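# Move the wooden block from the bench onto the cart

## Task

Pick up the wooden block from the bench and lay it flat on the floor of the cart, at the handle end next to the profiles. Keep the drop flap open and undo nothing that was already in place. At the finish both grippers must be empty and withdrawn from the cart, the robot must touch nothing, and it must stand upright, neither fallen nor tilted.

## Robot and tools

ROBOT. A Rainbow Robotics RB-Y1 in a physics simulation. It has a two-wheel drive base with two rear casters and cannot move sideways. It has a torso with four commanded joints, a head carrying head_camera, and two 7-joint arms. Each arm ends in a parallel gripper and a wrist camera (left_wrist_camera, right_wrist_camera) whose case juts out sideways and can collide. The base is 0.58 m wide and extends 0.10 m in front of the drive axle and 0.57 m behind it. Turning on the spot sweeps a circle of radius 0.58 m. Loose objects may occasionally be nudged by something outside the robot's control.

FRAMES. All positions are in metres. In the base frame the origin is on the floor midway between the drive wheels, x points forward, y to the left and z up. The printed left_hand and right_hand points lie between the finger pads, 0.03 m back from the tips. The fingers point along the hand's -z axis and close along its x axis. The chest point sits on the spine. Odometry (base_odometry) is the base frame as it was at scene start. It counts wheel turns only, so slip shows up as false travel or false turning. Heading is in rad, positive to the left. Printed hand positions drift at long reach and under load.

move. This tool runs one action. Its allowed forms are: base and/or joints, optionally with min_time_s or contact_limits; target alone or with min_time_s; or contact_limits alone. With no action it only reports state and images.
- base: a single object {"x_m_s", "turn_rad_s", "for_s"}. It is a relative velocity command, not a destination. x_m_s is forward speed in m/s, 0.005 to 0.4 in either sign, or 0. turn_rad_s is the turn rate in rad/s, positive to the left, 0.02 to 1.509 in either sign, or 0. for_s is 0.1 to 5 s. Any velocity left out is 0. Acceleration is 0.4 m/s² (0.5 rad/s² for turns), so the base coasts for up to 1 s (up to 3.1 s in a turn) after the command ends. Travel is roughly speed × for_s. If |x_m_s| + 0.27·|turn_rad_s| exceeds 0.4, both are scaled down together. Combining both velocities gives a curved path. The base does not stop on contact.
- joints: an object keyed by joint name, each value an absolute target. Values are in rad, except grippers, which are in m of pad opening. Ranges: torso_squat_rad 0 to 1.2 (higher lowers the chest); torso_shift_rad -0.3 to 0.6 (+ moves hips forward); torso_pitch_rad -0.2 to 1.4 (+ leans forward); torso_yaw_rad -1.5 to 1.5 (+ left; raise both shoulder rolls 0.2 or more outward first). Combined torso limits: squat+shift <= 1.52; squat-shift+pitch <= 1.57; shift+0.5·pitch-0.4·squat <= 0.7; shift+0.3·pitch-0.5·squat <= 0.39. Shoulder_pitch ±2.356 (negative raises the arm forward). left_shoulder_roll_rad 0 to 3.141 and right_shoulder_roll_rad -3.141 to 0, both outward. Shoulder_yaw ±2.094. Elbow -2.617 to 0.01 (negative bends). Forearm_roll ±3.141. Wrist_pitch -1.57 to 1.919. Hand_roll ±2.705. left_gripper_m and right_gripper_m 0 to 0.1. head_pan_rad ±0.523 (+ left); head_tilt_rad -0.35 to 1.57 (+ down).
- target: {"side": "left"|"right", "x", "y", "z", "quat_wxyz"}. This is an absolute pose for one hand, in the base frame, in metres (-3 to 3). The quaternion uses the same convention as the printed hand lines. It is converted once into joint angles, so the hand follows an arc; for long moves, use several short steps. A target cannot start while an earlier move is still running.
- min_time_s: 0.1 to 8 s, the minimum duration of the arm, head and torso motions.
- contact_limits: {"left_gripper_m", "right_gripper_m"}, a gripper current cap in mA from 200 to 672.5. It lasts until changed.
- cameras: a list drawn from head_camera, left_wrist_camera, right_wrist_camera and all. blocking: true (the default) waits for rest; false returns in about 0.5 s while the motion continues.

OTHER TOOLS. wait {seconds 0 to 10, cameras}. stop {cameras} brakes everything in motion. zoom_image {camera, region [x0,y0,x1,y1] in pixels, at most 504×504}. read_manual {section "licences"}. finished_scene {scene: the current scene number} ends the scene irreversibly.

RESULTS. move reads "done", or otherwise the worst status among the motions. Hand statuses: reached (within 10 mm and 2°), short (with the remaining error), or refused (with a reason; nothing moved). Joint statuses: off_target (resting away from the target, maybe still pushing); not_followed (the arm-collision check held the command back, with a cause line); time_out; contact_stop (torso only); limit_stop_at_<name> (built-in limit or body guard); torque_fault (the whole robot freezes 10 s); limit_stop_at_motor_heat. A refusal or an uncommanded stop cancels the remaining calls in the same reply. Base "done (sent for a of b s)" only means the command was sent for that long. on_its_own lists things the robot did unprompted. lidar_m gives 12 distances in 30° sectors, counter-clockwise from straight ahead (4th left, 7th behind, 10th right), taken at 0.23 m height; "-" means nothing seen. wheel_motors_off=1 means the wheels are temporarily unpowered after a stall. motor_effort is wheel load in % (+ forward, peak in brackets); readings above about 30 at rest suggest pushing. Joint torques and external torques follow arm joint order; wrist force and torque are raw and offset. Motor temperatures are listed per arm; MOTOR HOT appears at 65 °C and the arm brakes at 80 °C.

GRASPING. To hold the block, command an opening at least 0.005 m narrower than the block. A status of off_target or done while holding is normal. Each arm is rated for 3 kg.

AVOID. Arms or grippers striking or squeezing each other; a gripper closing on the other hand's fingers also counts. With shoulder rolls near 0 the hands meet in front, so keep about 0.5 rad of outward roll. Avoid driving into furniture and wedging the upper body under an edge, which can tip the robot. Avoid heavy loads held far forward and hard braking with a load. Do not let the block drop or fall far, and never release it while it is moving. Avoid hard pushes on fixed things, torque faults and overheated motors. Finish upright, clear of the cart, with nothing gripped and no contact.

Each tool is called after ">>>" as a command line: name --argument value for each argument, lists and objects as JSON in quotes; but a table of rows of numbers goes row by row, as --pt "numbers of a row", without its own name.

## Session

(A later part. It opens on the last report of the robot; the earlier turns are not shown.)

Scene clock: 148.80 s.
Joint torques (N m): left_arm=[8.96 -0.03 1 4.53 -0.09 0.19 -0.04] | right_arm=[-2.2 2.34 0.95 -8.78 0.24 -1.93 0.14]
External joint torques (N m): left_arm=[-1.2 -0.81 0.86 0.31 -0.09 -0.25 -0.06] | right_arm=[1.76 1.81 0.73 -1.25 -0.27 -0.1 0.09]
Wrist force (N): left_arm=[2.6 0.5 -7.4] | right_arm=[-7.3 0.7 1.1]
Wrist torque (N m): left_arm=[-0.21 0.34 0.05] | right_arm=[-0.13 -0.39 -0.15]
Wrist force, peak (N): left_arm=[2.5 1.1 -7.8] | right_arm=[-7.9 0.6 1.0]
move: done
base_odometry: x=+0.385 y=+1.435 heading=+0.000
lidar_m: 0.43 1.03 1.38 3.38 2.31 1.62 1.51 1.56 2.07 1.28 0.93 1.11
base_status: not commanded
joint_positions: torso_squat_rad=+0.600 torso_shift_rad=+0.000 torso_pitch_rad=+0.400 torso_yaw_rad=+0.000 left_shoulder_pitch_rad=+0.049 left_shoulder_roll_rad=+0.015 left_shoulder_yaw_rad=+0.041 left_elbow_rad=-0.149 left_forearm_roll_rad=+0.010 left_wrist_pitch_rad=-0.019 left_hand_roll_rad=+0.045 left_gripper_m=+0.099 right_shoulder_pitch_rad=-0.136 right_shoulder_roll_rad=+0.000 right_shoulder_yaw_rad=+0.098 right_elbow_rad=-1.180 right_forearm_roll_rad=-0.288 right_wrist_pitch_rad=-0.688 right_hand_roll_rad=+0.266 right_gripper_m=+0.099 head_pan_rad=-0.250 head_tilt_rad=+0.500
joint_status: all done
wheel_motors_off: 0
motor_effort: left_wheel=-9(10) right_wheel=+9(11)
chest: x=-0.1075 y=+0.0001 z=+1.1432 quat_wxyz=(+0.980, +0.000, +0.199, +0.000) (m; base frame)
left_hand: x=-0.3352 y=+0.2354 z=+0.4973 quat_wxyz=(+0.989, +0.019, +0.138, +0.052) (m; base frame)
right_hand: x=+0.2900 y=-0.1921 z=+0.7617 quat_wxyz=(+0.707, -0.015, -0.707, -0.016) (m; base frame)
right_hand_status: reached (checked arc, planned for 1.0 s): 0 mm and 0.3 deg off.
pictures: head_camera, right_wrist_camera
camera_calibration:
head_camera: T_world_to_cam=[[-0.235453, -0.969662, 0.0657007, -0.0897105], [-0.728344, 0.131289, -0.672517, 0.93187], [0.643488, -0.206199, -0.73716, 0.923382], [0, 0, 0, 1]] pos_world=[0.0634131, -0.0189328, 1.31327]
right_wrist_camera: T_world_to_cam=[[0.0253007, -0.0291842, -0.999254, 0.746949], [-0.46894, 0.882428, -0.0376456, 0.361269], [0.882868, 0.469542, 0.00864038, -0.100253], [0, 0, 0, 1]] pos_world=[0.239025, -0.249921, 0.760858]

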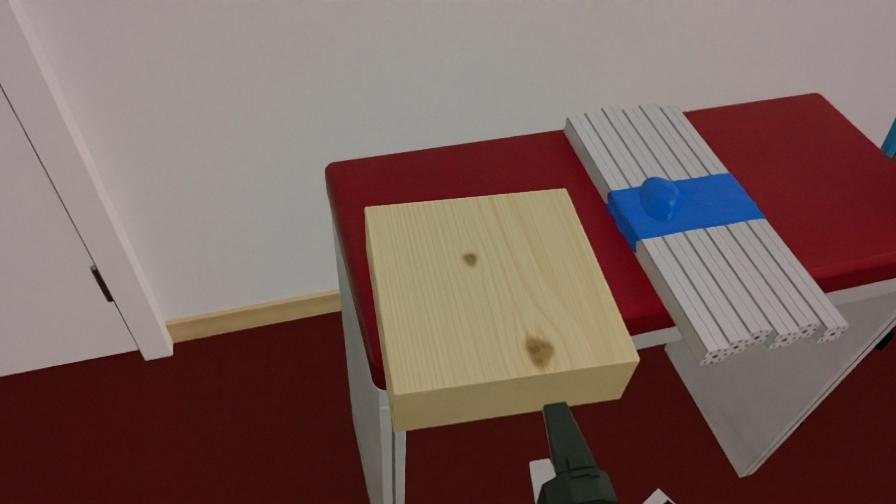

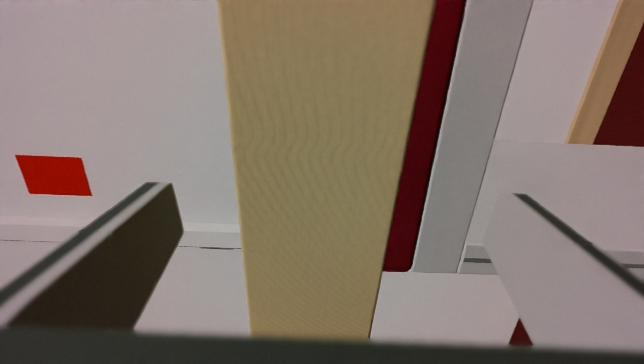

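>>> move --target '{"side": "right", "x": 0.29, "y": -0.180, "z": 0.767, "quat_wxyz": [0.7069, -0.0173, -0.7069, -0.0173]}' --min_time_s 1

>>> move --base '{"x_m_s": 0.05, "for_s": 1.2}' --cameras '["head_camera", "right_wrist_camera"]'

Scene clock: 157.87 s.
Joint torques (N m): left_arm=[8.96 -0.23 0.79 4.52 -0.06 0.17 0] | right_arm=[-1.92 2.67 1.43 -8.85 0.2 -1.77 0.34]
External joint torques (N m): left_arm=[-1.2 -1.01 0.65 0.3 -0.06 -0.27 -0.02] | right_arm=[2.04 1.74 1.09 -1.21 -0.39 0.02 0.29]
Wrist force (N): left_arm=[2.7 1.0 -7.0] | right_arm=[-7.1 0.7 1.4]
Wrist torque (N m): left_arm=[-0.31 0.32 0.08] | right_arm=[-0.17 -0.38 -0.16]
Wrist force, peak (N): left_arm=[3.1 1.2 -8.2] | right_arm=[-8.0 0.6 1.1]
move: done
base_odometry: x=+0.385 y=+1.435 heading=+0.000
lidar_m: 0.43 1.03 1.37 3.38 2.30 1.60 1.52 1.57 2.07 1.28 0.92 1.11
base_status: not commanded
joint_positions: torso_squat_rad=+0.600 torso_shift_rad=+0.000 torso_pitch_rad=+0.400 torso_yaw_rad=+0.000 left_shoulder_pitch_rad=+0.049 left_shoulder_roll_rad=+0.015 left_shoulder_yaw_rad=+0.041 left_elbow_rad=-0.149 left_forearm_roll_rad=+0.010 left_wrist_pitch_rad=-0.019 left_hand_roll_rad=+0.045 left_gripper_m=+0.099 right_shoulder_pitch_rad=-0.129 right_shoulder_roll_rad=+0.000 right_shoulder_yaw_rad=+0.145 right_elbow_rad=-1.207 right_forearm_roll_rad=-0.358 right_wrist_pitch_rad=-0.682 right_hand_roll_rad=+0.337 right_gripper_m=+0.099 head_pan_rad=-0.250 head_tilt_rad=+0.500
joint_status: all done
wheel_motors_off: 0
motor_effort: left_wheel=-9(9) right_wheel=+9(10)
chest: x=-0.1075 y=+0.0001 z=+1.1432 quat_wxyz=(+0.980, +0.000, +0.199, +0.000) (m; base frame)
left_hand: x=-0.3352 y=+0.2354 z=+0.4973 quat_wxyz=(+0.989, +0.019, +0.138, +0.052) (m; base frame)
right_hand: x=+0.2900 y=-0.1801 z=+0.7667 quat_wxyz=(+0.706, -0.014, -0.707, -0.016) (m; base frame)
right_hand_status: reached (checked arc, planned for 1.0 s): 0 mm and 0.4 deg off.
pictures: none

Scene clock: 159.60 s.
Joint torques (N m): left_arm=[9.2 0.13 0.84 4.4 -0.1 0.27 0.03] | right_arm=[-3.07 2.6 1.3 -8.7 0.22 -1.73 0.23]
External joint torques (N m): left_arm=[-0.96 -0.66 0.71 0.18 -0.1 -0.17 0.01] | right_arm=[0.9 1.67 0.96 -1.06 -0.37 0.06 0.18]
Wrist force (N): left_arm=[2.2 0.8 -8.9] | right_arm=[-7.1 0.3 1.3]
Wrist torque (N m): left_arm=[-0.32 0.24 0.06] | right_arm=[-0.09 -0.37 -0.16]
Wrist force, peak (N): left_arm=[2.2 0.8 -8.9] | right_arm=[-7.6 0.4 1.4]
move: done
base_odometry: x=+0.446 y=+1.435 heading=-0.001
lidar_m: 0.37 0.97 1.30 3.16 2.39 1.68 1.58 1.64 2.14 1.32 0.89 1.06
base_status: done (sent for 1.2 of 1.2 s)
joint_positions: torso_squat_rad=+0.600 torso_shift_rad=+0.000 torso_pitch_rad=+0.400 torso_yaw_rad=+0.000 left_shoulder_pitch_rad=+0.049 left_shoulder_roll_rad=+0.015 left_shoulder_yaw_rad=+0.041 left_elbow_rad=-0.149 left_forearm_roll_rad=+0.010 left_wrist_pitch_rad=-0.019 left_hand_roll_rad=+0.045 left_gripper_m=+0.099 right_shoulder_pitch_rad=-0.129 right_shoulder_roll_rad=+0.000 right_shoulder_yaw_rad=+0.145 right_elbow_rad=-1.208 right_forearm_roll_rad=-0.358 right_wrist_pitch_rad=-0.682 right_hand_roll_rad=+0.337 right_gripper_m=+0.099 head_pan_rad=-0.250 head_tilt_rad=+0.500
joint_status: not commanded
wheel_motors_off: 0
motor_effort: left_wheel=-9(26) right_wheel=+9(33)
chest: x=-0.1075 y=+0.0001 z=+1.1432 quat_wxyz=(+0.980, +0.000, +0.199, +0.000) (m; base frame)
left_hand: x=-0.3352 y=+0.2354 z=+0.4973 quat_wxyz=(+0.989, +0.019, +0.138, +0.052) (m; base frame)
right_hand: x=+0.2899 y=-0.1802 z=+0.7666 quat_wxyz=(+0.706, -0.014, -0.707, -0.016) (m; base frame)
pictures: head_camera, right_wrist_camera
camera_calibration:
head_camera: T_world_to_cam=[[-0.235457, -0.969662, 0.065697, -0.0897054], [-0.728342, 0.131294, -0.672517, 0.93187], [0.643488, -0.206199, -0.73716, 0.923382], [0, 0, 0, 1]] pos_world=[0.0634131, -0.0189327, 1.31327]
right_wrist_camera: T_world_to_cam=[[0.0263401, -0.0285233, -0.999246, 0.752002], [-0.469535, 0.882115, -0.0375567, 0.350899], [0.882521, 0.470171, 0.00984227, -0.106488], [0, 0, 0, 1]] pos_world=[0.23893, -0.238016, 0.765662]

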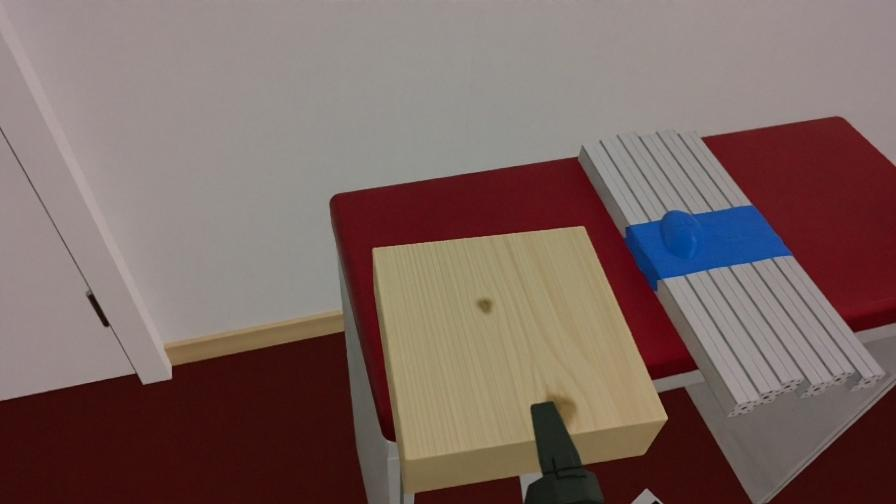

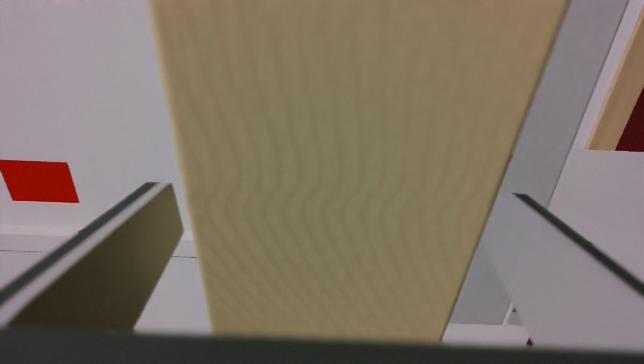

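>>> move --base '{"x_m_s": 0.05, "for_s": 0.66}' --cameras '["head_camera", "right_wrist_camera"]'

Scene clock: 163.30 s.
Joint torques (N m): left_arm=[8.94 -0.05 0.6 4.42 -0.06 0.28 0.03] | right_arm=[-3.68 2.96 1.54 -8.75 0.27 -1.82 0.33]
External joint torques (N m): left_arm=[-1.21 -0.83 0.46 0.2 -0.06 -0.15 0.02] | right_arm=[0.28 2.02 1.2 -1.11 -0.32 -0.02 0.28]
Wrist force (N): left_arm=[2.5 1.0 -7.3] | right_arm=[-7.1 0.4 1.0]
Wrist torque (N m): left_arm=[-0.29 0.30 0.08] | right_arm=[-0.10 -0.39 -0.17]
Wrist force, peak (N): left_arm=[3.4 0.9 -7.9] | right_arm=[-7.7 0.9 0.9]
move: done
base_odometry: x=+0.479 y=+1.435 heading=-0.001
lidar_m: 0.33 0.95 1.25 3.04 2.45 1.72 1.61 1.67 2.21 1.32 0.88 1.03
base_status: done (sent for 0.67 of 0.67 s)
joint_positions: torso_squat_rad=+0.600 torso_shift_rad=+0.000 torso_pitch_rad=+0.400 torso_yaw_rad=+0.000 left_shoulder_pitch_rad=+0.049 left_shoulder_roll_rad=+0.015 left_shoulder_yaw_rad=+0.041 left_elbow_rad=-0.149 left_forearm_roll_rad=+0.010 left_wrist_pitch_rad=-0.019 left_hand_roll_rad=+0.045 left_gripper_m=+0.099 right_shoulder_pitch_rad=-0.129 right_shoulder_roll_rad=+0.000 right_shoulder_yaw_rad=+0.145 right_elbow_rad=-1.208 right_forearm_roll_rad=-0.358 right_wrist_pitch_rad=-0.682 right_hand_roll_rad=+0.337 right_gripper_m=+0.099 head_pan_rad=-0.250 head_tilt_rad=+0.500
joint_status: not commanded
wheel_motors_off: 0
motor_effort: left_wheel=-8(24) right_wheel=+8(33)
chest: x=-0.1075 y=+0.0001 z=+1.1432 quat_wxyz=(+0.980, +0.000, +0.199, +0.000) (m; base frame)
left_hand: x=-0.3352 y=+0.2354 z=+0.4973 quat_wxyz=(+0.989, +0.019, +0.138, +0.052) (m; base frame)
right_hand: x=+0.2899 y=-0.1802 z=+0.7666 quat_wxyz=(+0.707, -0.014, -0.707, -0.016) (m; base frame)
pictures: head_camera, right_wrist_camera
camera_calibration:
head_camera: T_world_to_cam=[[-0.235457, -0.969662, 0.065697, -0.0897054], [-0.728342, 0.131294, -0.672517, 0.93187], [0.643488, -0.206199, -0.73716, 0.923382], [0, 0, 0, 1]] pos_world=[0.0634131, -0.0189327, 1.31327]
right_wrist_camera: T_world_to_cam=[[0.0262515, -0.0285695, -0.999247, 0.752013], [-0.469539, 0.882113, -0.0375559, 0.350899], [0.882522, 0.470171, 0.00974229, -0.106411], [0, 0, 0, 1]] pos_world=[0.238929, -0.238017, 0.765661]

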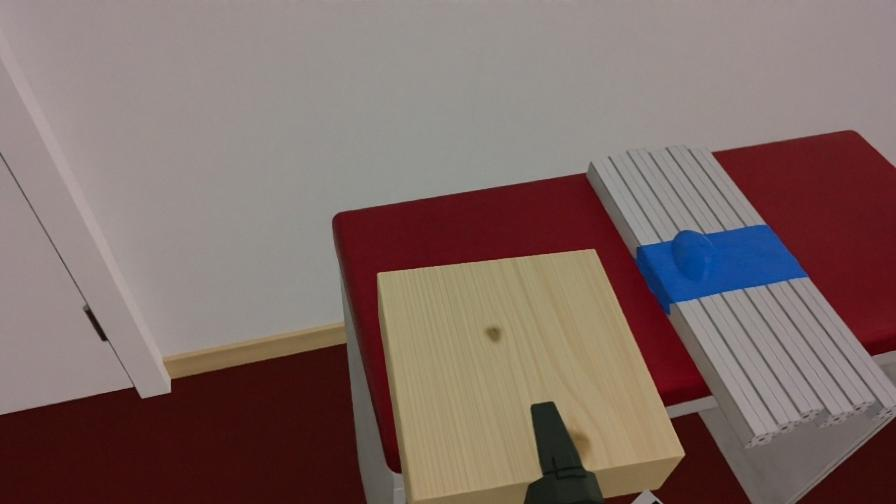

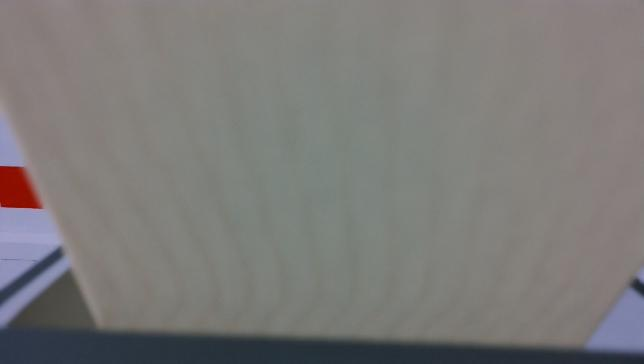

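>>> move --joints '{"right_gripper_m": 0.055}' --cameras '["head_camera", "right_wrist_camera"]'

Scene clock: 167.40 s.
Joint torques (N m): left_arm=[9.34 -0.1 0.62 4.47 -0.1 0.29 -0.04] | right_arm=[-3.52 2.65 0.94 -8.09 0.29 -1.56 0.34]
External joint torques (N m): left_arm=[-0.82 -0.89 0.48 0.25 -0.1 -0.15 -0.06] | right_arm=[0.44 1.72 0.6 -0.46 -0.3 0.23 0.29]
Wrist force (N): left_arm=[2.7 1.1 -7.0] | right_arm=[-5.9 0.8 0.1]
Wrist torque (N m): left_arm=[-0.30 0.32 0.05] | right_arm=[-0.09 -0.61 -0.29]
Wrist force, peak (N): left_arm=[2.4 1.7 -8.3] | right_arm=[-8.3 1.1 0.5]
move: off_target
base_odometry: x=+0.479 y=+1.435 heading=-0.001
lidar_m: 0.33 0.94 1.26 3.06 2.43 1.71 1.61 1.67 2.19 1.31 0.88 1.02
base_status: not commanded
joint_positions: torso_squat_rad=+0.600 torso_shift_rad=+0.000 torso_pitch_rad=+0.400 torso_yaw_rad=+0.000 left_shoulder_pitch_rad=+0.049 left_shoulder_roll_rad=+0.015 left_shoulder_yaw_rad=+0.041 left_elbow_rad=-0.149 left_forearm_roll_rad=+0.010 left_wrist_pitch_rad=-0.019 left_hand_roll_rad=+0.045 left_gripper_m=+0.099 right_shoulder_pitch_rad=-0.129 right_shoulder_roll_rad=+0.000 right_shoulder_yaw_rad=+0.145 right_elbow_rad=-1.208 right_forearm_roll_rad=-0.358 right_wrist_pitch_rad=-0.682 right_hand_roll_rad=+0.337 right_gripper_m=+0.075 head_pan_rad=-0.250 head_tilt_rad=+0.500
joint_status: right_gripper_m off_target (ended at +0.075, target +0.055)
wheel_motors_off: 0
motor_effort: left_wheel=-8(9) right_wheel=+8(10)
chest: x=-0.1075 y=+0.0001 z=+1.1432 quat_wxyz=(+0.980, +0.000, +0.199, +0.000) (m; base frame)
left_hand: x=-0.3352 y=+0.2354 z=+0.4973 quat_wxyz=(+0.989, +0.019, +0.138, +0.052) (m; base frame)
right_hand: x=+0.2899 y=-0.1802 z=+0.7667 quat_wxyz=(+0.706, -0.014, -0.707, -0.016) (m; base frame)
pictures: head_camera, right_wrist_camera
camera_calibration:
head_camera: T_world_to_cam=[[-0.235457, -0.969662, 0.065697, -0.0897054], [-0.728342, 0.131294, -0.672517, 0.93187], [0.643488, -0.206199, -0.73716, 0.923382], [0, 0, 0, 1]] pos_world=[0.0634131, -0.0189327, 1.31327]
right_wrist_camera: T_world_to_cam=[[0.0263401, -0.0285233, -0.999246, 0.752102], [-0.469535, 0.882115, -0.0375567, 0.350903], [0.882521, 0.470171, 0.00984227, -0.106489], [0, 0, 0, 1]] pos_world=[0.23893, -0.238016, 0.765762]

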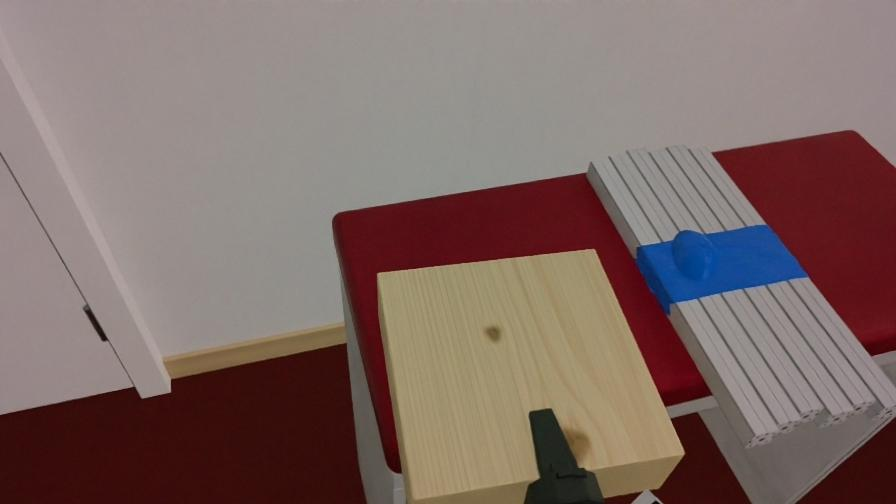

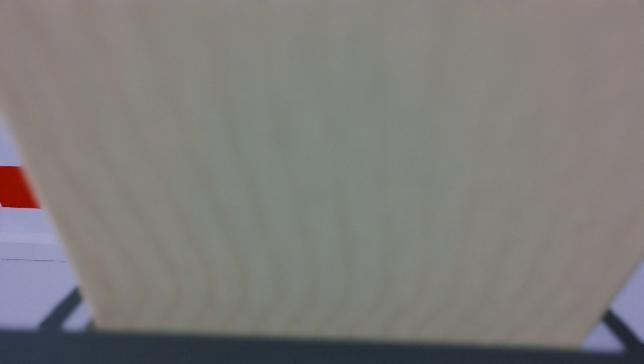

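>>> move --joints '{"torso_squat_rad": 0.55}' --min_time_s 1.5 --cameras '["head_camera", "right_wrist_camera"]'

Scene clock: 170.27 s.
Joint torques (N m): left_arm=[9.22 -0.31 1.08 4.49 -0.1 0.27 -0.03] | right_arm=[-9.73 2.63 1.57 -17.31 1.31 -7.35 0.25]
External joint torques (N m): left_arm=[-0.95 -1.1 0.95 0.26 -0.1 -0.17 -0.04] | right_arm=[-5.83 1.69 1.23 -9.7 0.73 -5.56 0.2]
Wrist force (N): left_arm=[2.8 0.9 -6.9] | right_arm=[-25.1 1.1 0.5]
Wrist torque (N m): left_arm=[-0.27 0.32 0.04] | right_arm=[-0.08 1.19 -0.05]
Wrist force, peak (N): left_arm=[3.0 0.8 -8.3] | right_arm=[-25.2 1.3 0.9]
move: done
base_odometry: x=+0.479 y=+1.435 heading=-0.001
lidar_m: 0.34 0.94 1.26 3.05 2.44 1.70 1.61 1.67 2.19 1.32 0.87 1.01
base_status: not commanded
joint_positions: torso_squat_rad=+0.550 torso_shift_rad=+0.000 torso_pitch_rad=+0.401 torso_yaw_rad=+0.000 left_shoulder_pitch_rad=+0.049 left_shoulder_roll_rad=+0.015 left_shoulder_yaw_rad=+0.041 left_elbow_rad=-0.149 left_forearm_roll_rad=+0.010 left_wrist_pitch_rad=-0.019 left_hand_roll_rad=+0.045 left_gripper_m=+0.099 right_shoulder_pitch_rad=-0.127 right_shoulder_roll_rad=+0.000 right_shoulder_yaw_rad=+0.145 right_elbow_rad=-1.205 right_forearm_roll_rad=-0.358 right_wrist_pitch_rad=-0.681 right_hand_roll_rad=+0.337 right_gripper_m=+0.074 head_pan_rad=-0.250 head_tilt_rad=+0.500
joint_status: all done
wheel_motors_off: 0
motor_effort: left_wheel=-8(9) right_wheel=+6(11)
chest: x=-0.1071 y=+0.0001 z=+1.1622 quat_wxyz=(+0.980, +0.000, +0.199, +0.000) (m; base frame)
left_hand: x=-0.3353 y=+0.2354 z=+0.5164 quat_wxyz=(+0.989, +0.019, +0.138, +0.052) (m; base frame)
right_hand: x=+0.2890 y=-0.1804 z=+0.7835 quat_wxyz=(+0.709, -0.015, -0.705, -0.015) (m; base frame)
pictures: head_camera, right_wrist_camera
camera_calibration:
head_camera: T_world_to_cam=[[-0.235396, -0.969665, 0.0658644, -0.0910499], [-0.728828, 0.131285, -0.671993, 0.944212], [0.642961, -0.206188, -0.737623, 0.937572], [0, 0, 0, 1]] pos_world=[0.063913, -0.0189328, 1.33208]
right_wrist_camera: T_world_to_cam=[[0.0205764, -0.0289317, -0.99937, 0.770652], [-0.469654, 0.882148, -0.035208, 0.34958], [0.882611, 0.470083, 0.00456351, -0.101614], [0, 0, 0, 1]] pos_world=[0.238011, -0.238318, 0.782938]

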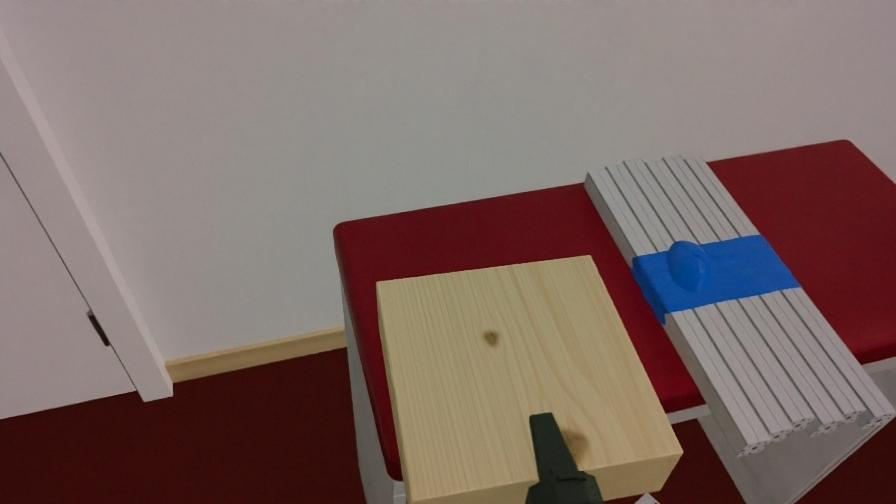

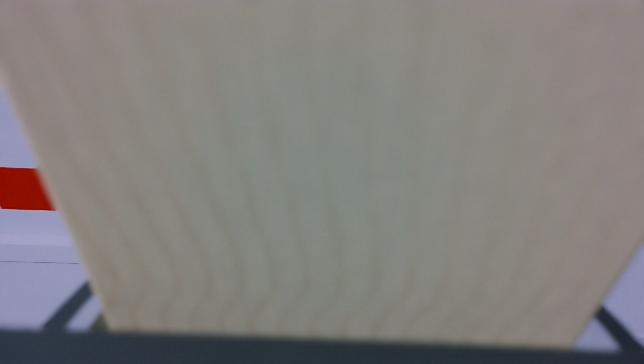

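>>> move --joints '{"torso_squat_rad": 0.42}' --min_time_s 2 --cameras '["head_camera", "right_wrist_camera"]'

Scene clock: 174.90 s.
Joint torques (N m): left_arm=[9.04 -0.22 0.93 4.42 -0.06 0.19 0.01] | right_arm=[-9.7 2.4 1.33 -17.27 1.12 -7.4 0.21]
External joint torques (N m): left_arm=[-1.14 -1.01 0.79 0.19 -0.06 -0.25 -0.01] | right_arm=[-5.81 1.46 0.99 -9.66 0.53 -5.61 0.16]
Wrist force (N): left_arm=[2.2 0.9 -6.7] | right_arm=[-24.2 1.2 0.4]
Wrist torque (N m): left_arm=[-0.26 0.22 0.09] | right_arm=[-0.08 1.29 -0.05]
Wrist force, peak (N): left_arm=[2.8 1.9 -8.4] | right_arm=[-25.2 1.1 -0.3]
move: done
base_odometry: x=+0.479 y=+1.435 heading=-0.001
lidar_m: 0.33 0.95 1.24 3.05 2.44 1.72 1.61 1.67 2.20 1.32 0.86 1.02
base_status: not commanded
joint_positions: torso_squat_rad=+0.420 torso_shift_rad=+0.000 torso_pitch_rad=+0.401 torso_yaw_rad=+0.000 left_shoulder_pitch_rad=+0.049 left_shoulder_roll_rad=+0.015 left_shoulder_yaw_rad=+0.041 left_elbow_rad=-0.149 left_forearm_roll_rad=+0.010 left_wrist_pitch_rad=-0.019 left_hand_roll_rad=+0.045 left_gripper_m=+0.099 right_shoulder_pitch_rad=-0.127 right_shoulder_roll_rad=+0.000 right_shoulder_yaw_rad=+0.145 right_elbow_rad=-1.205 right_forearm_roll_rad=-0.358 right_wrist_pitch_rad=-0.681 right_hand_roll_rad=+0.337 right_gripper_m=+0.074 head_pan_rad=-0.250 head_tilt_rad=+0.500
joint_status: all done
wheel_motors_off: 0
motor_effort: left_wheel=-8(9) right_wheel=+8(10)
chest: x=-0.1071 y=+0.0001 z=+1.2046 quat_wxyz=(+0.980, +0.000, +0.199, +0.000) (m; base frame)
left_hand: x=-0.3353 y=+0.2354 z=+0.5588 quat_wxyz=(+0.989, +0.019, +0.138, +0.052) (m; base frame)
right_hand: x=+0.2890 y=-0.1804 z=+0.8259 quat_wxyz=(+0.709, -0.015, -0.705, -0.015) (m; base frame)
pictures: head_camera, right_wrist_camera
camera_calibration:
head_camera: T_world_to_cam=[[-0.235396, -0.969665, 0.0658644, -0.0938425], [-0.728828, 0.131285, -0.671993, 0.972704], [0.642961, -0.206188, -0.737623, 0.968847], [0, 0, 0, 1]] pos_world=[0.063913, -0.0189328, 1.37448]
right_wrist_camera: T_world_to_cam=[[0.0204416, -0.0288893, -0.999374, 0.81297], [-0.46966, 0.882149, -0.0351073, 0.350988], [0.882611, 0.470084, 0.00446443, -0.101725], [0, 0, 0, 1]] pos_world=[0.23801, -0.238318, 0.825237]

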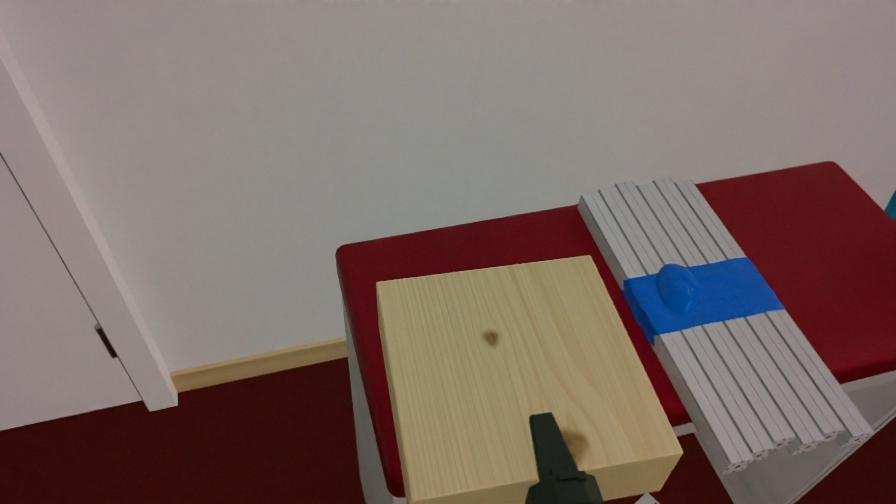

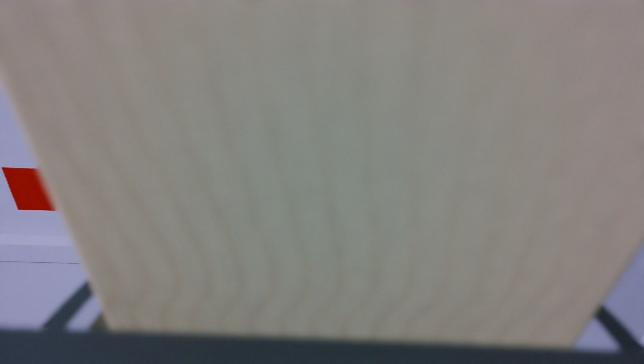

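>>> move --base '{"x_m_s": -0.2, "for_s": 2.9}' --cameras '["head_camera"]'

Scene clock: 190.70 s.
Joint torques (N m): left_arm=[8.46 -0.05 0.81 4.4 -0.19 0.25 0.08] | right_arm=[-11.52 2.43 1.03 -18.14 1.56 -7.47 0.23]
External joint torques (N m): left_arm=[-1.71 -0.84 0.67 0.17 -0.19 -0.19 0.07] | right_arm=[-7.62 1.49 0.69 -10.53 0.97 -5.68 0.18]
Wrist force (N): left_arm=[2.6 1.3 -7.2] | right_arm=[-24.5 0.6 0.5]
Wrist torque (N m): left_arm=[-0.35 0.28 0.05] | right_arm=[-0.16 1.26 -0.02]
Wrist force, peak (N): left_arm=[2.8 0.8 -8.4] | right_arm=[-25.9 0.0 -0.2]
move: done
base_odometry: x=-0.101 y=+1.436 heading=-0.003
lidar_m: 0.90 1.54 2.02 4.19 1.58 1.10 1.02 1.08 1.41 3.36 1.48 1.25
base_status: done (sent for 2.9 of 2.9 s)
joint_positions: torso_squat_rad=+0.420 torso_shift_rad=+0.000 torso_pitch_rad=+0.401 torso_yaw_rad=+0.000 left_shoulder_pitch_rad=+0.049 left_shoulder_roll_rad=+0.015 left_shoulder_yaw_rad=+0.041 left_elbow_rad=-0.149 left_forearm_roll_rad=+0.010 left_wrist_pitch_rad=-0.019 left_hand_roll_rad=+0.045 left_gripper_m=+0.099 right_shoulder_pitch_rad=-0.127 right_shoulder_roll_rad=+0.000 right_shoulder_yaw_rad=+0.145 right_elbow_rad=-1.205 right_forearm_roll_rad=-0.358 right_wrist_pitch_rad=-0.681 right_hand_roll_rad=+0.337 right_gripper_m=+0.074 head_pan_rad=-0.250 head_tilt_rad=+0.500
joint_status: not commanded
wheel_motors_off: 0
motor_effort: left_wheel=-15(28) right_wheel=+14(39)
chest: x=-0.1071 y=+0.0000 z=+1.2046 quat_wxyz=(+0.980, +0.000, +0.199, +0.000) (m; base frame)
left_hand: x=-0.3353 y=+0.2354 z=+0.5588 quat_wxyz=(+0.989, +0.019, +0.138, +0.052) (m; base frame)
right_hand: x=+0.2887 y=-0.1805 z=+0.8257 quat_wxyz=(+0.709, -0.015, -0.705, -0.015) (m; base frame)
pictures: head_camera
camera_calibration:
head_camera: T_world_to_cam=[[-0.235407, -0.969665, 0.0658316, -0.0938269], [-0.728731, 0.131286, -0.672097, 0.972836], [0.643066, -0.20619, -0.73753, 0.968851], [0, 0, 0, 1]] pos_world=[0.063813, -0.0189328, 1.37457]

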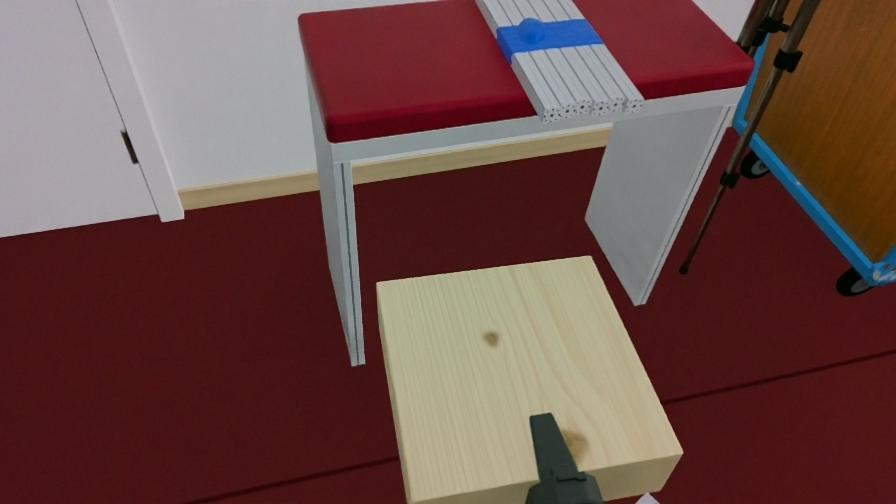

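>>> move --base '{"turn_rad_s": -0.5, "for_s": 3.13}'

>>> move --base '{"x_m_s": 0.35, "for_s": 4.43}'

>>> move --base '{"turn_rad_s": 0.5, "for_s": 3.14}' --joints '{"head_pan_rad": 0.1, "head_tilt_rad": 0.3}' --cameras '["head_camera"]'

Scene clock: 196.63 s.
Joint torques (N m): left_arm=[8.5 -0.03 1.03 4.47 -0.04 0.26 0.01] | right_arm=[-12.04 2.5 0.59 -17.9 1.5 -7.56 0.06]
External joint torques (N m): left_arm=[-1.67 -0.82 0.9 0.24 -0.04 -0.18 -0.01] | right_arm=[-8.15 1.57 0.25 -10.29 0.92 -5.76 0.01]
Wrist force (N): left_arm=[3.1 0.9 -7.5] | right_arm=[-24.1 1.0 0.6]
Wrist torque (N m): left_arm=[-0.28 0.37 0.08] | right_arm=[-0.11 1.30 -0.05]
Wrist force, peak (N): left_arm=[3.0 0.9 -8.8] | right_arm=[-25.1 1.4 0.6]
move: done
base_odometry: x=-0.101 y=+1.436 heading=-1.569
lidar_m: 3.30 1.48 1.25 0.91 1.55 2.01 4.19 1.59 1.11 1.04 1.06 1.38
base_status: done (sent for 3.13 of 3.13 s)
joint_positions: torso_squat_rad=+0.420 torso_shift_rad=+0.000 torso_pitch_rad=+0.401 torso_yaw_rad=+0.000 left_shoulder_pitch_rad=+0.049 left_shoulder_roll_rad=+0.015 left_shoulder_yaw_rad=+0.041 left_elbow_rad=-0.149 left_forearm_roll_rad=+0.010 left_wrist_pitch_rad=-0.019 left_hand_roll_rad=+0.045 left_gripper_m=+0.099 right_shoulder_pitch_rad=-0.127 right_shoulder_roll_rad=+0.000 right_shoulder_yaw_rad=+0.145 right_elbow_rad=-1.205 right_forearm_roll_rad=-0.358 right_wrist_pitch_rad=-0.681 right_hand_roll_rad=+0.337 right_gripper_m=+0.074 head_pan_rad=-0.250 head_tilt_rad=+0.500
joint_status: not commanded
wheel_motors_off: 0
motor_effort: left_wheel=+16(51) right_wheel=+3(48)
chest: x=-0.1071 y=+0.0000 z=+1.2046 quat_wxyz=(+0.980, +0.000, +0.199, +0.000) (m; base frame)
left_hand: x=-0.3353 y=+0.2354 z=+0.5588 quat_wxyz=(+0.989, +0.019, +0.138, +0.052) (m; base frame)
right_hand: x=+0.2887 y=-0.1805 z=+0.8257 quat_wxyz=(+0.709, -0.015, -0.705, -0.016) (m; base frame)
pictures: none

Scene clock: 202.27 s.
Joint torques (N m): left_arm=[9.13 -0.2 1 4.46 -0.06 0.19 0.09] | right_arm=[-11.46 2.46 0.68 -17.78 1.42 -7.5 0.33]
External joint torques (N m): left_arm=[-1.05 -0.99 0.86 0.23 -0.06 -0.25 0.08] | right_arm=[-7.58 1.53 0.34 -10.17 0.83 -5.71 0.28]
Wrist force (N): left_arm=[3.2 0.6 -7.4] | right_arm=[-24.3 0.8 0.3]
Wrist torque (N m): left_arm=[-0.23 0.36 0.07] | right_arm=[-0.06 1.27 -0.04]
Wrist force, peak (N): left_arm=[3.4 0.9 -8.1] | right_arm=[-25.2 1.7 1.8]
move: done
base_odometry: x=-0.099 y=-0.116 heading=-1.569
lidar_m: 2.94 1.20 0.84 0.79 0.82 1.74 4.87 1.45 1.01 0.93 0.96 1.25
base_status: done (sent for 4.43 of 4.43 s)
joint_positions: torso_squat_rad=+0.420 torso_shift_rad=+0.000 torso_pitch_rad=+0.401 torso_yaw_rad=+0.000 left_shoulder_pitch_rad=+0.049 left_shoulder_roll_rad=+0.015 left_shoulder_yaw_rad=+0.041 left_elbow_rad=-0.149 left_forearm_roll_rad=+0.010 left_wrist_pitch_rad=-0.019 left_hand_roll_rad=+0.045 left_gripper_m=+0.099 right_shoulder_pitch_rad=-0.127 right_shoulder_roll_rad=+0.000 right_shoulder_yaw_rad=+0.145 right_elbow_rad=-1.205 right_forearm_roll_rad=-0.358 right_wrist_pitch_rad=-0.681 right_hand_roll_rad=+0.337 right_gripper_m=+0.074 head_pan_rad=-0.250 head_tilt_rad=+0.500
joint_status: not commanded
wheel_motors_off: 0
motor_effort: left_wheel=+1(48) right_wheel=-2(42)
chest: x=-0.1071 y=+0.0000 z=+1.2046 quat_wxyz=(+0.980, +0.000, +0.199, +0.000) (m; base frame)
left_hand: x=-0.3352 y=+0.2354 z=+0.5588 quat_wxyz=(+0.989, +0.019, +0.138, +0.052) (m; base frame)
right_hand: x=+0.2888 y=-0.1804 z=+0.8257 quat_wxyz=(+0.709, -0.015, -0.705, -0.016) (m; base frame)
pictures: none

Scene clock: 206.73 s.
Joint torques (N m): left_arm=[9.24 -0.37 0.95 4.31 -0.07 0.19 0.04] | right_arm=[-11.52 2.65 0.98 -17.78 1.61 -7.55 0.26]
External joint torques (N m): left_arm=[-0.93 -1.17 0.81 0.09 -0.07 -0.25 0.03] | right_arm=[-7.63 1.72 0.64 -10.18 1.03 -5.76 0.21]
Wrist force (N): left_arm=[3.0 1.1 -6.8] | right_arm=[-24.4 1.1 0.8]
Wrist torque (N m): left_arm=[-0.28 0.35 0.06] | right_arm=[-0.02 1.27 -0.02]
Wrist force, peak (N): left_arm=[2.7 1.6 -8.2] | right_arm=[-25.3 0.8 -0.1]
move: done
base_odometry: x=-0.099 y=-0.115 heading=-0.003
lidar_m: 0.79 0.82 1.72 4.70 1.41 0.99 0.93 0.97 1.27 3.02 1.20 0.84
base_status: done (sent for 3.13 of 3.13 s)
joint_positions: torso_squat_rad=+0.420 torso_shift_rad=+0.000 torso_pitch_rad=+0.401 torso_yaw_rad=+0.000 left_shoulder_pitch_rad=+0.049 left_shoulder_roll_rad=+0.015 left_shoulder_yaw_rad=+0.041 left_elbow_rad=-0.149 left_forearm_roll_rad=+0.010 left_wrist_pitch_rad=-0.019 left_hand_roll_rad=+0.045 left_gripper_m=+0.099 right_shoulder_pitch_rad=-0.127 right_shoulder_roll_rad=+0.000 right_shoulder_yaw_rad=+0.145 right_elbow_rad=-1.205 right_forearm_roll_rad=-0.358 right_wrist_pitch_rad=-0.681 right_hand_roll_rad=+0.337 right_gripper_m=+0.074 head_pan_rad=+0.100 head_tilt_rad=+0.300
joint_status: all done
wheel_motors_off: 0
motor_effort: left_wheel=+2(44) right_wheel=+17(43)
chest: x=-0.1071 y=+0.0000 z=+1.2046 quat_wxyz=(+0.980, +0.000, +0.199, +0.000) (m; base frame)
left_hand: x=-0.3352 y=+0.2354 z=+0.5588 quat_wxyz=(+0.989, +0.019, +0.138, +0.052) (m; base frame)
right_hand: x=+0.2888 y=-0.1804 z=+0.8257 quat_wxyz=(+0.709, -0.015, -0.705, -0.016) (m; base frame)
pictures: head_camera
camera_calibration:
head_camera: T_world_to_cam=[[0.0904863, -0.993396, -0.0705383, 0.0971942], [-0.601486, 0.00193832, -0.798881, 1.14902], [0.793743, 0.114716, -0.597338, 0.776577], [0, 0, 0, 1]] pos_world=[0.065924, 0.00523961, 1.38867]

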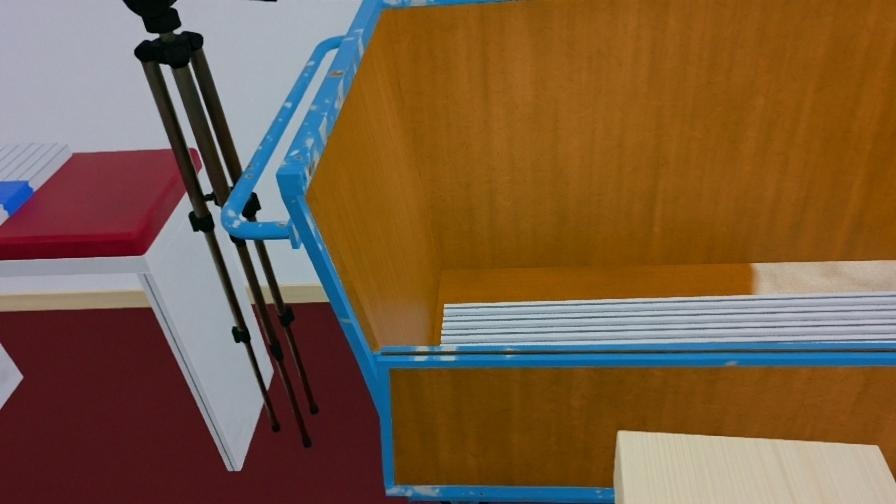

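>>> move --target '{"side": "right", "x": 0.28, "y": -0.06, "z": 0.83, "quat_wxyz": [0.6533, 0.2706, -0.6533, 0.2706]}' --min_time_s 3 --cameras '["head_camera"]'

Scene clock: 213.30 s.
Joint torques (N m): left_arm=[9.25 -0.48 0.86 4.39 -0.1 0.28 0.07] | right_arm=[-16.94 -1.65 -5.14 -14.94 -0.79 -8 -0.23]
External joint torques (N m): left_arm=[-0.92 -1.28 0.72 0.16 -0.1 -0.16 0.06] | right_arm=[-9.15 2.2 -1.73 -8.4 -0.69 -6.14 -0.28]
Wrist force (N): left_arm=[3.2 1.4 -6.7] | right_arm=[-24.4 0.7 0.3]
Wrist torque (N m): left_arm=[-0.33 0.37 0.08] | right_arm=[-0.15 1.28 0.14]
Wrist force, peak (N): left_arm=[3.6 1.6 -8.0] | right_arm=[-25.3 1.1 1.1]
move: done
base_odometry: x=-0.099 y=-0.115 heading=-0.003
lidar_m: 0.79 0.82 1.73 4.69 1.41 0.99 0.93 0.96 1.27 3.03 1.21 0.85
base_status: not commanded
joint_positions: torso_squat_rad=+0.420 torso_shift_rad=+0.000 torso_pitch_rad=+0.401 torso_yaw_rad=+0.000 left_shoulder_pitch_rad=+0.049 left_shoulder_roll_rad=+0.015 left_shoulder_yaw_rad=+0.041 left_elbow_rad=-0.149 left_forearm_roll_rad=+0.010 left_wrist_pitch_rad=-0.019 left_hand_roll_rad=+0.045 left_gripper_m=+0.099 right_shoulder_pitch_rad=-0.434 right_shoulder_roll_rad=-0.458 right_shoulder_yaw_rad=+0.712 right_elbow_rad=-1.088 right_forearm_roll_rad=-0.165 right_wrist_pitch_rad=-0.726 right_hand_roll_rad=-0.208 right_gripper_m=+0.074 head_pan_rad=+0.100 head_tilt_rad=+0.300
joint_status: all done
wheel_motors_off: 0
motor_effort: left_wheel=+2(3) right_wheel=+19(20)
chest: x=-0.1071 y=+0.0000 z=+1.2046 quat_wxyz=(+0.980, +0.000, +0.199, +0.000) (m; base frame)
left_hand: x=-0.3352 y=+0.2354 z=+0.5588 quat_wxyz=(+0.989, +0.019, +0.138, +0.052) (m; base frame)
right_hand: x=+0.2788 y=-0.0611 z=+0.8281 quat_wxyz=(+0.656, +0.269, -0.651, +0.271) (m; base frame)
right_hand_status: reached (checked arc, planned for 3.0 s): 2 mm and 0.5 deg off.
pictures: head_camera
camera_calibration:
head_camera: T_world_to_cam=[[0.0904863, -0.993396, -0.0705383, 0.0971942], [-0.601486, 0.00193832, -0.798881, 1.14902], [0.793743, 0.114716, -0.597338, 0.776577], [0, 0, 0, 1]] pos_world=[0.065924, 0.00523961, 1.38867]

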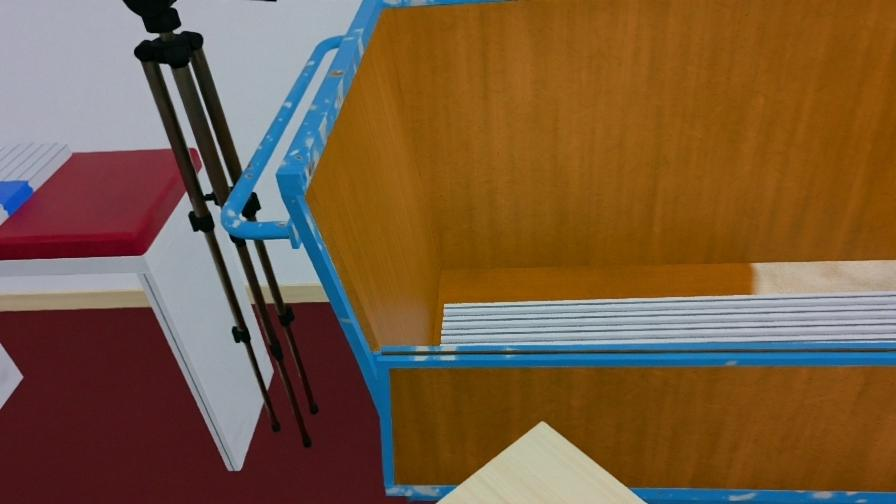

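>>> move --target '{"side": "right", "x": 0.30, "y": -0.06, "z": 1.0, "quat_wxyz": [0.6533, 0.2706, -0.6533, 0.2706]}' --min_time_s 2.5

>>> move --joints '{"torso_squat_rad": 0.6, "torso_shift_rad": 0.05, "torso_pitch_rad": 0.65, "head_tilt_rad": 0.2}' --min_time_s 3 --cameras '["head_camera"]'

Scene clock: 218.93 s.
Joint torques (N m): left_arm=[9.25 0.05 0.62 4.41 -0.04 0.21 -0.02] | right_arm=[-14.26 -3.41 -12.15 -19.53 -0.45 -7.81 -0.4]
External joint torques (N m): left_arm=[-0.92 -0.74 0.48 0.19 -0.04 -0.23 -0.03] | right_arm=[-6.73 2.39 -6.32 -10.98 -0.61 -5.98 -0.45]
Wrist force (N): left_arm=[2.6 1.3 -7.6] | right_arm=[-24.4 1.2 0.5]
Wrist torque (N m): left_arm=[-0.29 0.27 0.05] | right_arm=[-0.15 1.24 0.15]
Wrist force, peak (N): left_arm=[2.0 1.1 -8.4] | right_arm=[-25.5 0.9 -0.4]
move: done
base_odometry: x=-0.099 y=-0.115 heading=-0.003
lidar_m: 0.80 0.82 1.73 4.70 1.41 0.98 0.93 0.97 1.27 3.03 1.20 0.84
base_status: not commanded
joint_positions: torso_squat_rad=+0.420 torso_shift_rad=+0.000 torso_pitch_rad=+0.401 torso_yaw_rad=+0.000 left_shoulder_pitch_rad=+0.049 left_shoulder_roll_rad=+0.015 left_shoulder_yaw_rad=+0.041 left_elbow_rad=-0.149 left_forearm_roll_rad=+0.010 left_wrist_pitch_rad=-0.019 left_hand_roll_rad=+0.045 left_gripper_m=+0.099 right_shoulder_pitch_rad=-0.308 right_shoulder_roll_rad=-0.732 right_shoulder_yaw_rad=+0.544 right_elbow_rad=-1.941 right_forearm_roll_rad=-0.262 right_wrist_pitch_rad=-0.129 right_hand_roll_rad=-0.259 right_gripper_m=+0.074 head_pan_rad=+0.100 head_tilt_rad=+0.300
joint_status: all done
wheel_motors_off: 0
motor_effort: left_wheel=+3(3) right_wheel=+19(20)
chest: x=-0.1071 y=+0.0000 z=+1.2046 quat_wxyz=(+0.980, +0.000, +0.199, +0.000) (m; base frame)
left_hand: x=-0.3352 y=+0.2354 z=+0.5588 quat_wxyz=(+0.989, +0.019, +0.138, +0.052) (m; base frame)
right_hand: x=+0.2989 y=-0.0610 z=+0.9975 quat_wxyz=(+0.653, +0.272, -0.652, +0.272) (m; base frame)
right_hand_status: reached (checked arc, planned for 2.5 s): 3 mm and 0.3 deg off.
pictures: none

Scene clock: 222.23 s.
Joint torques (N m): left_arm=[14.47 -0.1 0.97 6.91 -0.06 0.7 -0.07] | right_arm=[-10.19 -2.45 -9.05 -19.49 -0.34 -7.67 -0.39]
External joint torques (N m): left_arm=[-1.73 -0.91 0.79 0.36 -0.06 -0.21 -0.09] | right_arm=[-7.06 2.62 -5.1 -10.74 -0.54 -5.8 -0.44]
Wrist force (N): left_arm=[4.3 0.0 -6.5] | right_arm=[-23.2 -2.9 -3.5]
Wrist torque (N m): left_arm=[-0.17 0.39 0.09] | right_arm=[-0.45 1.28 0.12]
Wrist force, peak (N): left_arm=[4.1 0.7 -7.7] | right_arm=[-25.0 -0.6 -0.9]
move: done
base_odometry: x=-0.099 y=-0.115 heading=-0.003
lidar_m: 0.80 0.81 1.72 4.70 1.42 0.99 0.93 0.96 1.27 3.03 1.18 0.85
base_status: not commanded
joint_positions: torso_squat_rad=+0.600 torso_shift_rad=+0.050 torso_pitch_rad=+0.651 torso_yaw_rad=+0.000 left_shoulder_pitch_rad=+0.049 left_shoulder_roll_rad=+0.015 left_shoulder_yaw_rad=+0.041 left_elbow_rad=-0.149 left_forearm_roll_rad=+0.010 left_wrist_pitch_rad=-0.019 left_hand_roll_rad=+0.045 left_gripper_m=+0.099 right_shoulder_pitch_rad=-0.307 right_shoulder_roll_rad=-0.732 right_shoulder_yaw_rad=+0.544 right_elbow_rad=-1.941 right_forearm_roll_rad=-0.262 right_wrist_pitch_rad=-0.129 right_hand_roll_rad=-0.259 right_gripper_m=+0.074 head_pan_rad=+0.100 head_tilt_rad=+0.200
joint_status: all done
wheel_motors_off: 0
motor_effort: left_wheel=+1(3) right_wheel=+18(21)
chest: x=-0.0116 y=+0.0000 z=+1.1037 quat_wxyz=(+0.948, +0.000, +0.320, +0.000) (m; base frame)
left_hand: x=-0.3924 y=+0.2354 z=+0.5345 quat_wxyz=(+0.964, +0.026, +0.260, +0.049) (m; base frame)
right_hand: x=+0.3307 y=-0.0611 z=+0.8027 quat_wxyz=(+0.729, +0.304, -0.566, +0.236) (m; base frame)
pictures: head_camera
camera_calibration:
head_camera: T_world_to_cam=[[0.0732295, -0.993113, -0.0914498, 0.104044], [-0.714317, 0.0117615, -0.699724, 1.01682], [0.695981, 0.116564, -0.708536, 0.742109], [0, 0, 0, 1]] pos_world=[0.202217, 0.00486428, 1.24682]

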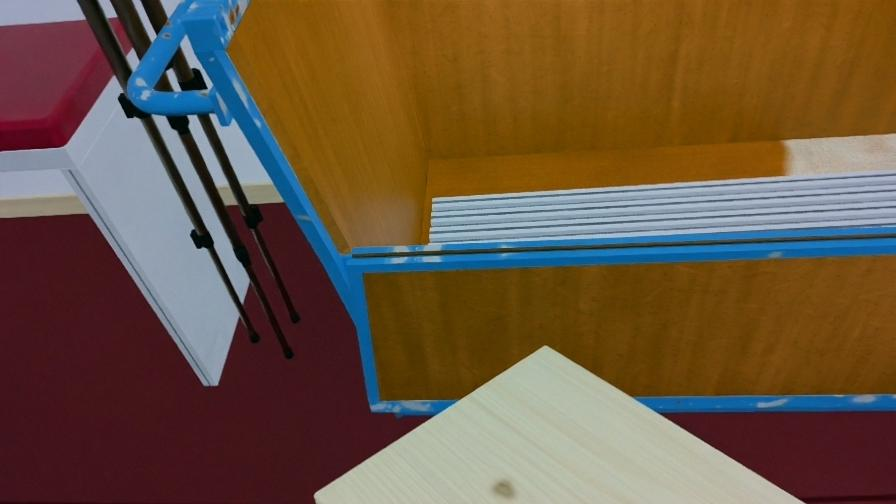

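>>> move --target '{"side": "right", "x": 0.34, "y": -0.02, "z": 0.86, "quat_wxyz": [0.5, 0.5, -0.5, 0.5]}' --min_time_s 2.5

>>> move --joints '{"torso_squat_rad": 0.75, "torso_shift_rad": 0.12, "torso_pitch_rad": 0.9, "head_tilt_rad": 0.1, "head_pan_rad": 0.2}' --min_time_s 3 --cameras '["head_camera"]'

Scene clock: 227.73 s.
Joint torques (N m): left_arm=[14.43 -0.25 1.27 6.89 -0.02 0.77 -0.01] | right_arm=[-21.58 -6.73 -12.44 -10.47 -3.83 -6.06 -0.31]
External joint torques (N m): left_arm=[-1.76 -1.05 1.09 0.34 -0.02 -0.14 -0.04] | right_arm=[-8.49 2.59 -4.5 -6.32 -2.99 -4.63 -0.36]
Wrist force (N): left_arm=[3.5 0.6 -6.5] | right_arm=[-24.7 0.9 1.0]
Wrist torque (N m): left_arm=[-0.21 0.30 0.05] | right_arm=[-0.16 1.29 0.18]
Wrist force, peak (N): left_arm=[4.8 1.4 -7.4] | right_arm=[-25.4 -2.6 -1.9]
move: done
base_odometry: x=-0.099 y=-0.115 heading=-0.003
lidar_m: 0.79 0.82 1.74 4.71 1.42 0.99 0.93 0.96 1.26 3.04 1.21 0.85
base_status: not commanded
joint_positions: torso_squat_rad=+0.600 torso_shift_rad=+0.050 torso_pitch_rad=+0.651 torso_yaw_rad=+0.000 left_shoulder_pitch_rad=+0.049 left_shoulder_roll_rad=+0.015 left_shoulder_yaw_rad=+0.041 left_elbow_rad=-0.149 left_forearm_roll_rad=+0.010 left_wrist_pitch_rad=-0.019 left_hand_roll_rad=+0.045 left_gripper_m=+0.099 right_shoulder_pitch_rad=-1.172 right_shoulder_roll_rad=-1.050 right_shoulder_yaw_rad=+1.203 right_elbow_rad=-1.494 right_forearm_roll_rad=-0.086 right_wrist_pitch_rad=-0.862 right_hand_roll_rad=-0.717 right_gripper_m=+0.074 head_pan_rad=+0.100 head_tilt_rad=+0.200
joint_status: all done
wheel_motors_off: 0
motor_effort: left_wheel=+1(2) right_wheel=+18(21)
chest: x=-0.0116 y=+0.0000 z=+1.1037 quat_wxyz=(+0.948, +0.000, +0.320, +0.000) (m; base frame)
left_hand: x=-0.3924 y=+0.2354 z=+0.5345 quat_wxyz=(+0.964, +0.026, +0.260, +0.049) (m; base frame)
right_hand: x=+0.3396 y=-0.0208 z=+0.8583 quat_wxyz=(+0.502, +0.499, -0.499, +0.500) (m; base frame)
right_hand_status: reached (checked arc, planned for 2.5 s): 2 mm and 0.3 deg off.
pictures: none

Scene clock: 231.03 s.
Joint torques (N m): left_arm=[19.05 -0.17 1.15 8.93 -0.13 1.16 -0.05] | right_arm=[-16.29 -6.37 -10.92 -12.71 -3.1 -6.87 -0.3]
External joint torques (N m): left_arm=[-2.16 -0.95 0.93 0.46 -0.12 -0.16 -0.09] | right_arm=[-7.31 2.14 -5.1 -7.52 -2.58 -5.17 -0.35]
Wrist force (N): left_arm=[5.1 0.5 -6.1] | right_arm=[-24.1 -5.3 0.4]
Wrist torque (N m): left_arm=[-0.24 0.37 0.00] | right_arm=[-0.47 1.18 0.15]
Wrist force, peak (N): left_arm=[4.1 0.5 -7.6] | right_arm=[-24.7 -5.5 0.2]
move: done
base_odometry: x=-0.099 y=-0.115 heading=-0.003
lidar_m: 0.79 0.82 1.74 4.69 1.42 0.99 0.93 0.97 1.28 3.03 1.21 0.84
base_status: not commanded
joint_positions: torso_squat_rad=+0.750 torso_shift_rad=+0.120 torso_pitch_rad=+0.901 torso_yaw_rad=+0.000 left_shoulder_pitch_rad=+0.049 left_shoulder_roll_rad=+0.015 left_shoulder_yaw_rad=+0.041 left_elbow_rad=-0.149 left_forearm_roll_rad=+0.010 left_wrist_pitch_rad=-0.019 left_hand_roll_rad=+0.045 left_gripper_m=+0.099 right_shoulder_pitch_rad=-1.172 right_shoulder_roll_rad=-1.050 right_shoulder_yaw_rad=+1.203 right_elbow_rad=-1.494 right_forearm_roll_rad=-0.086 right_wrist_pitch_rad=-0.862 right_hand_roll_rad=-0.717 right_gripper_m=+0.074 head_pan_rad=+0.200 head_tilt_rad=+0.100
joint_status: all done
wheel_motors_off: 0
motor_effort: left_wheel=+0(2) right_wheel=+18(21)
chest: x=+0.0759 y=+0.0000 z=+0.9812 quat_wxyz=(+0.900, +0.000, +0.435, +0.000) (m; base frame)
left_hand: x=-0.4339 y=+0.2354 z=+0.5239 quat_wxyz=(+0.924, +0.032, +0.378, +0.046) (m; base frame)
right_hand: x=+0.3556 y=-0.0209 z=+0.6565 quat_wxyz=(+0.561, +0.557, -0.432, +0.434) (m; base frame)
pictures: head_camera
camera_calibration:
head_camera: T_world_to_cam=[[0.112493, -0.976272, -0.185036, 0.172692], [-0.812197, 0.0169367, -0.583138, 0.886374], [0.572435, 0.215885, -0.791019, 0.664862], [0, 0, 0, 1]] pos_world=[0.319893, 0.0100488, 1.07475]

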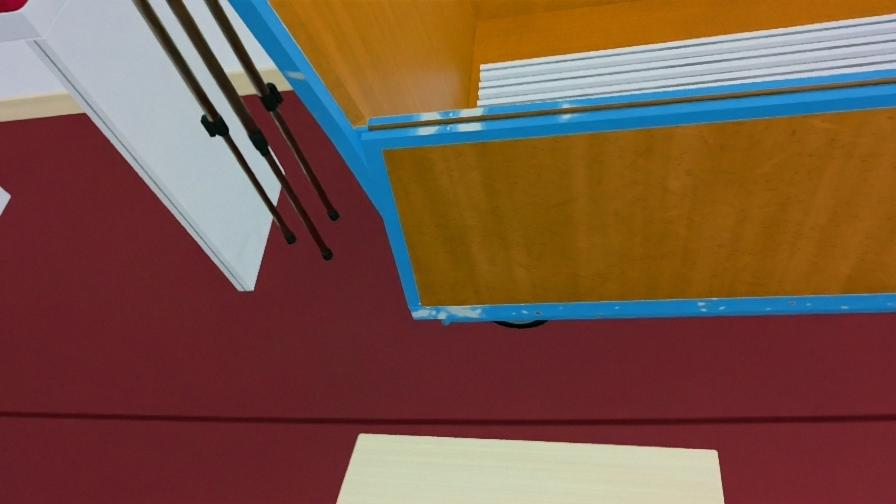

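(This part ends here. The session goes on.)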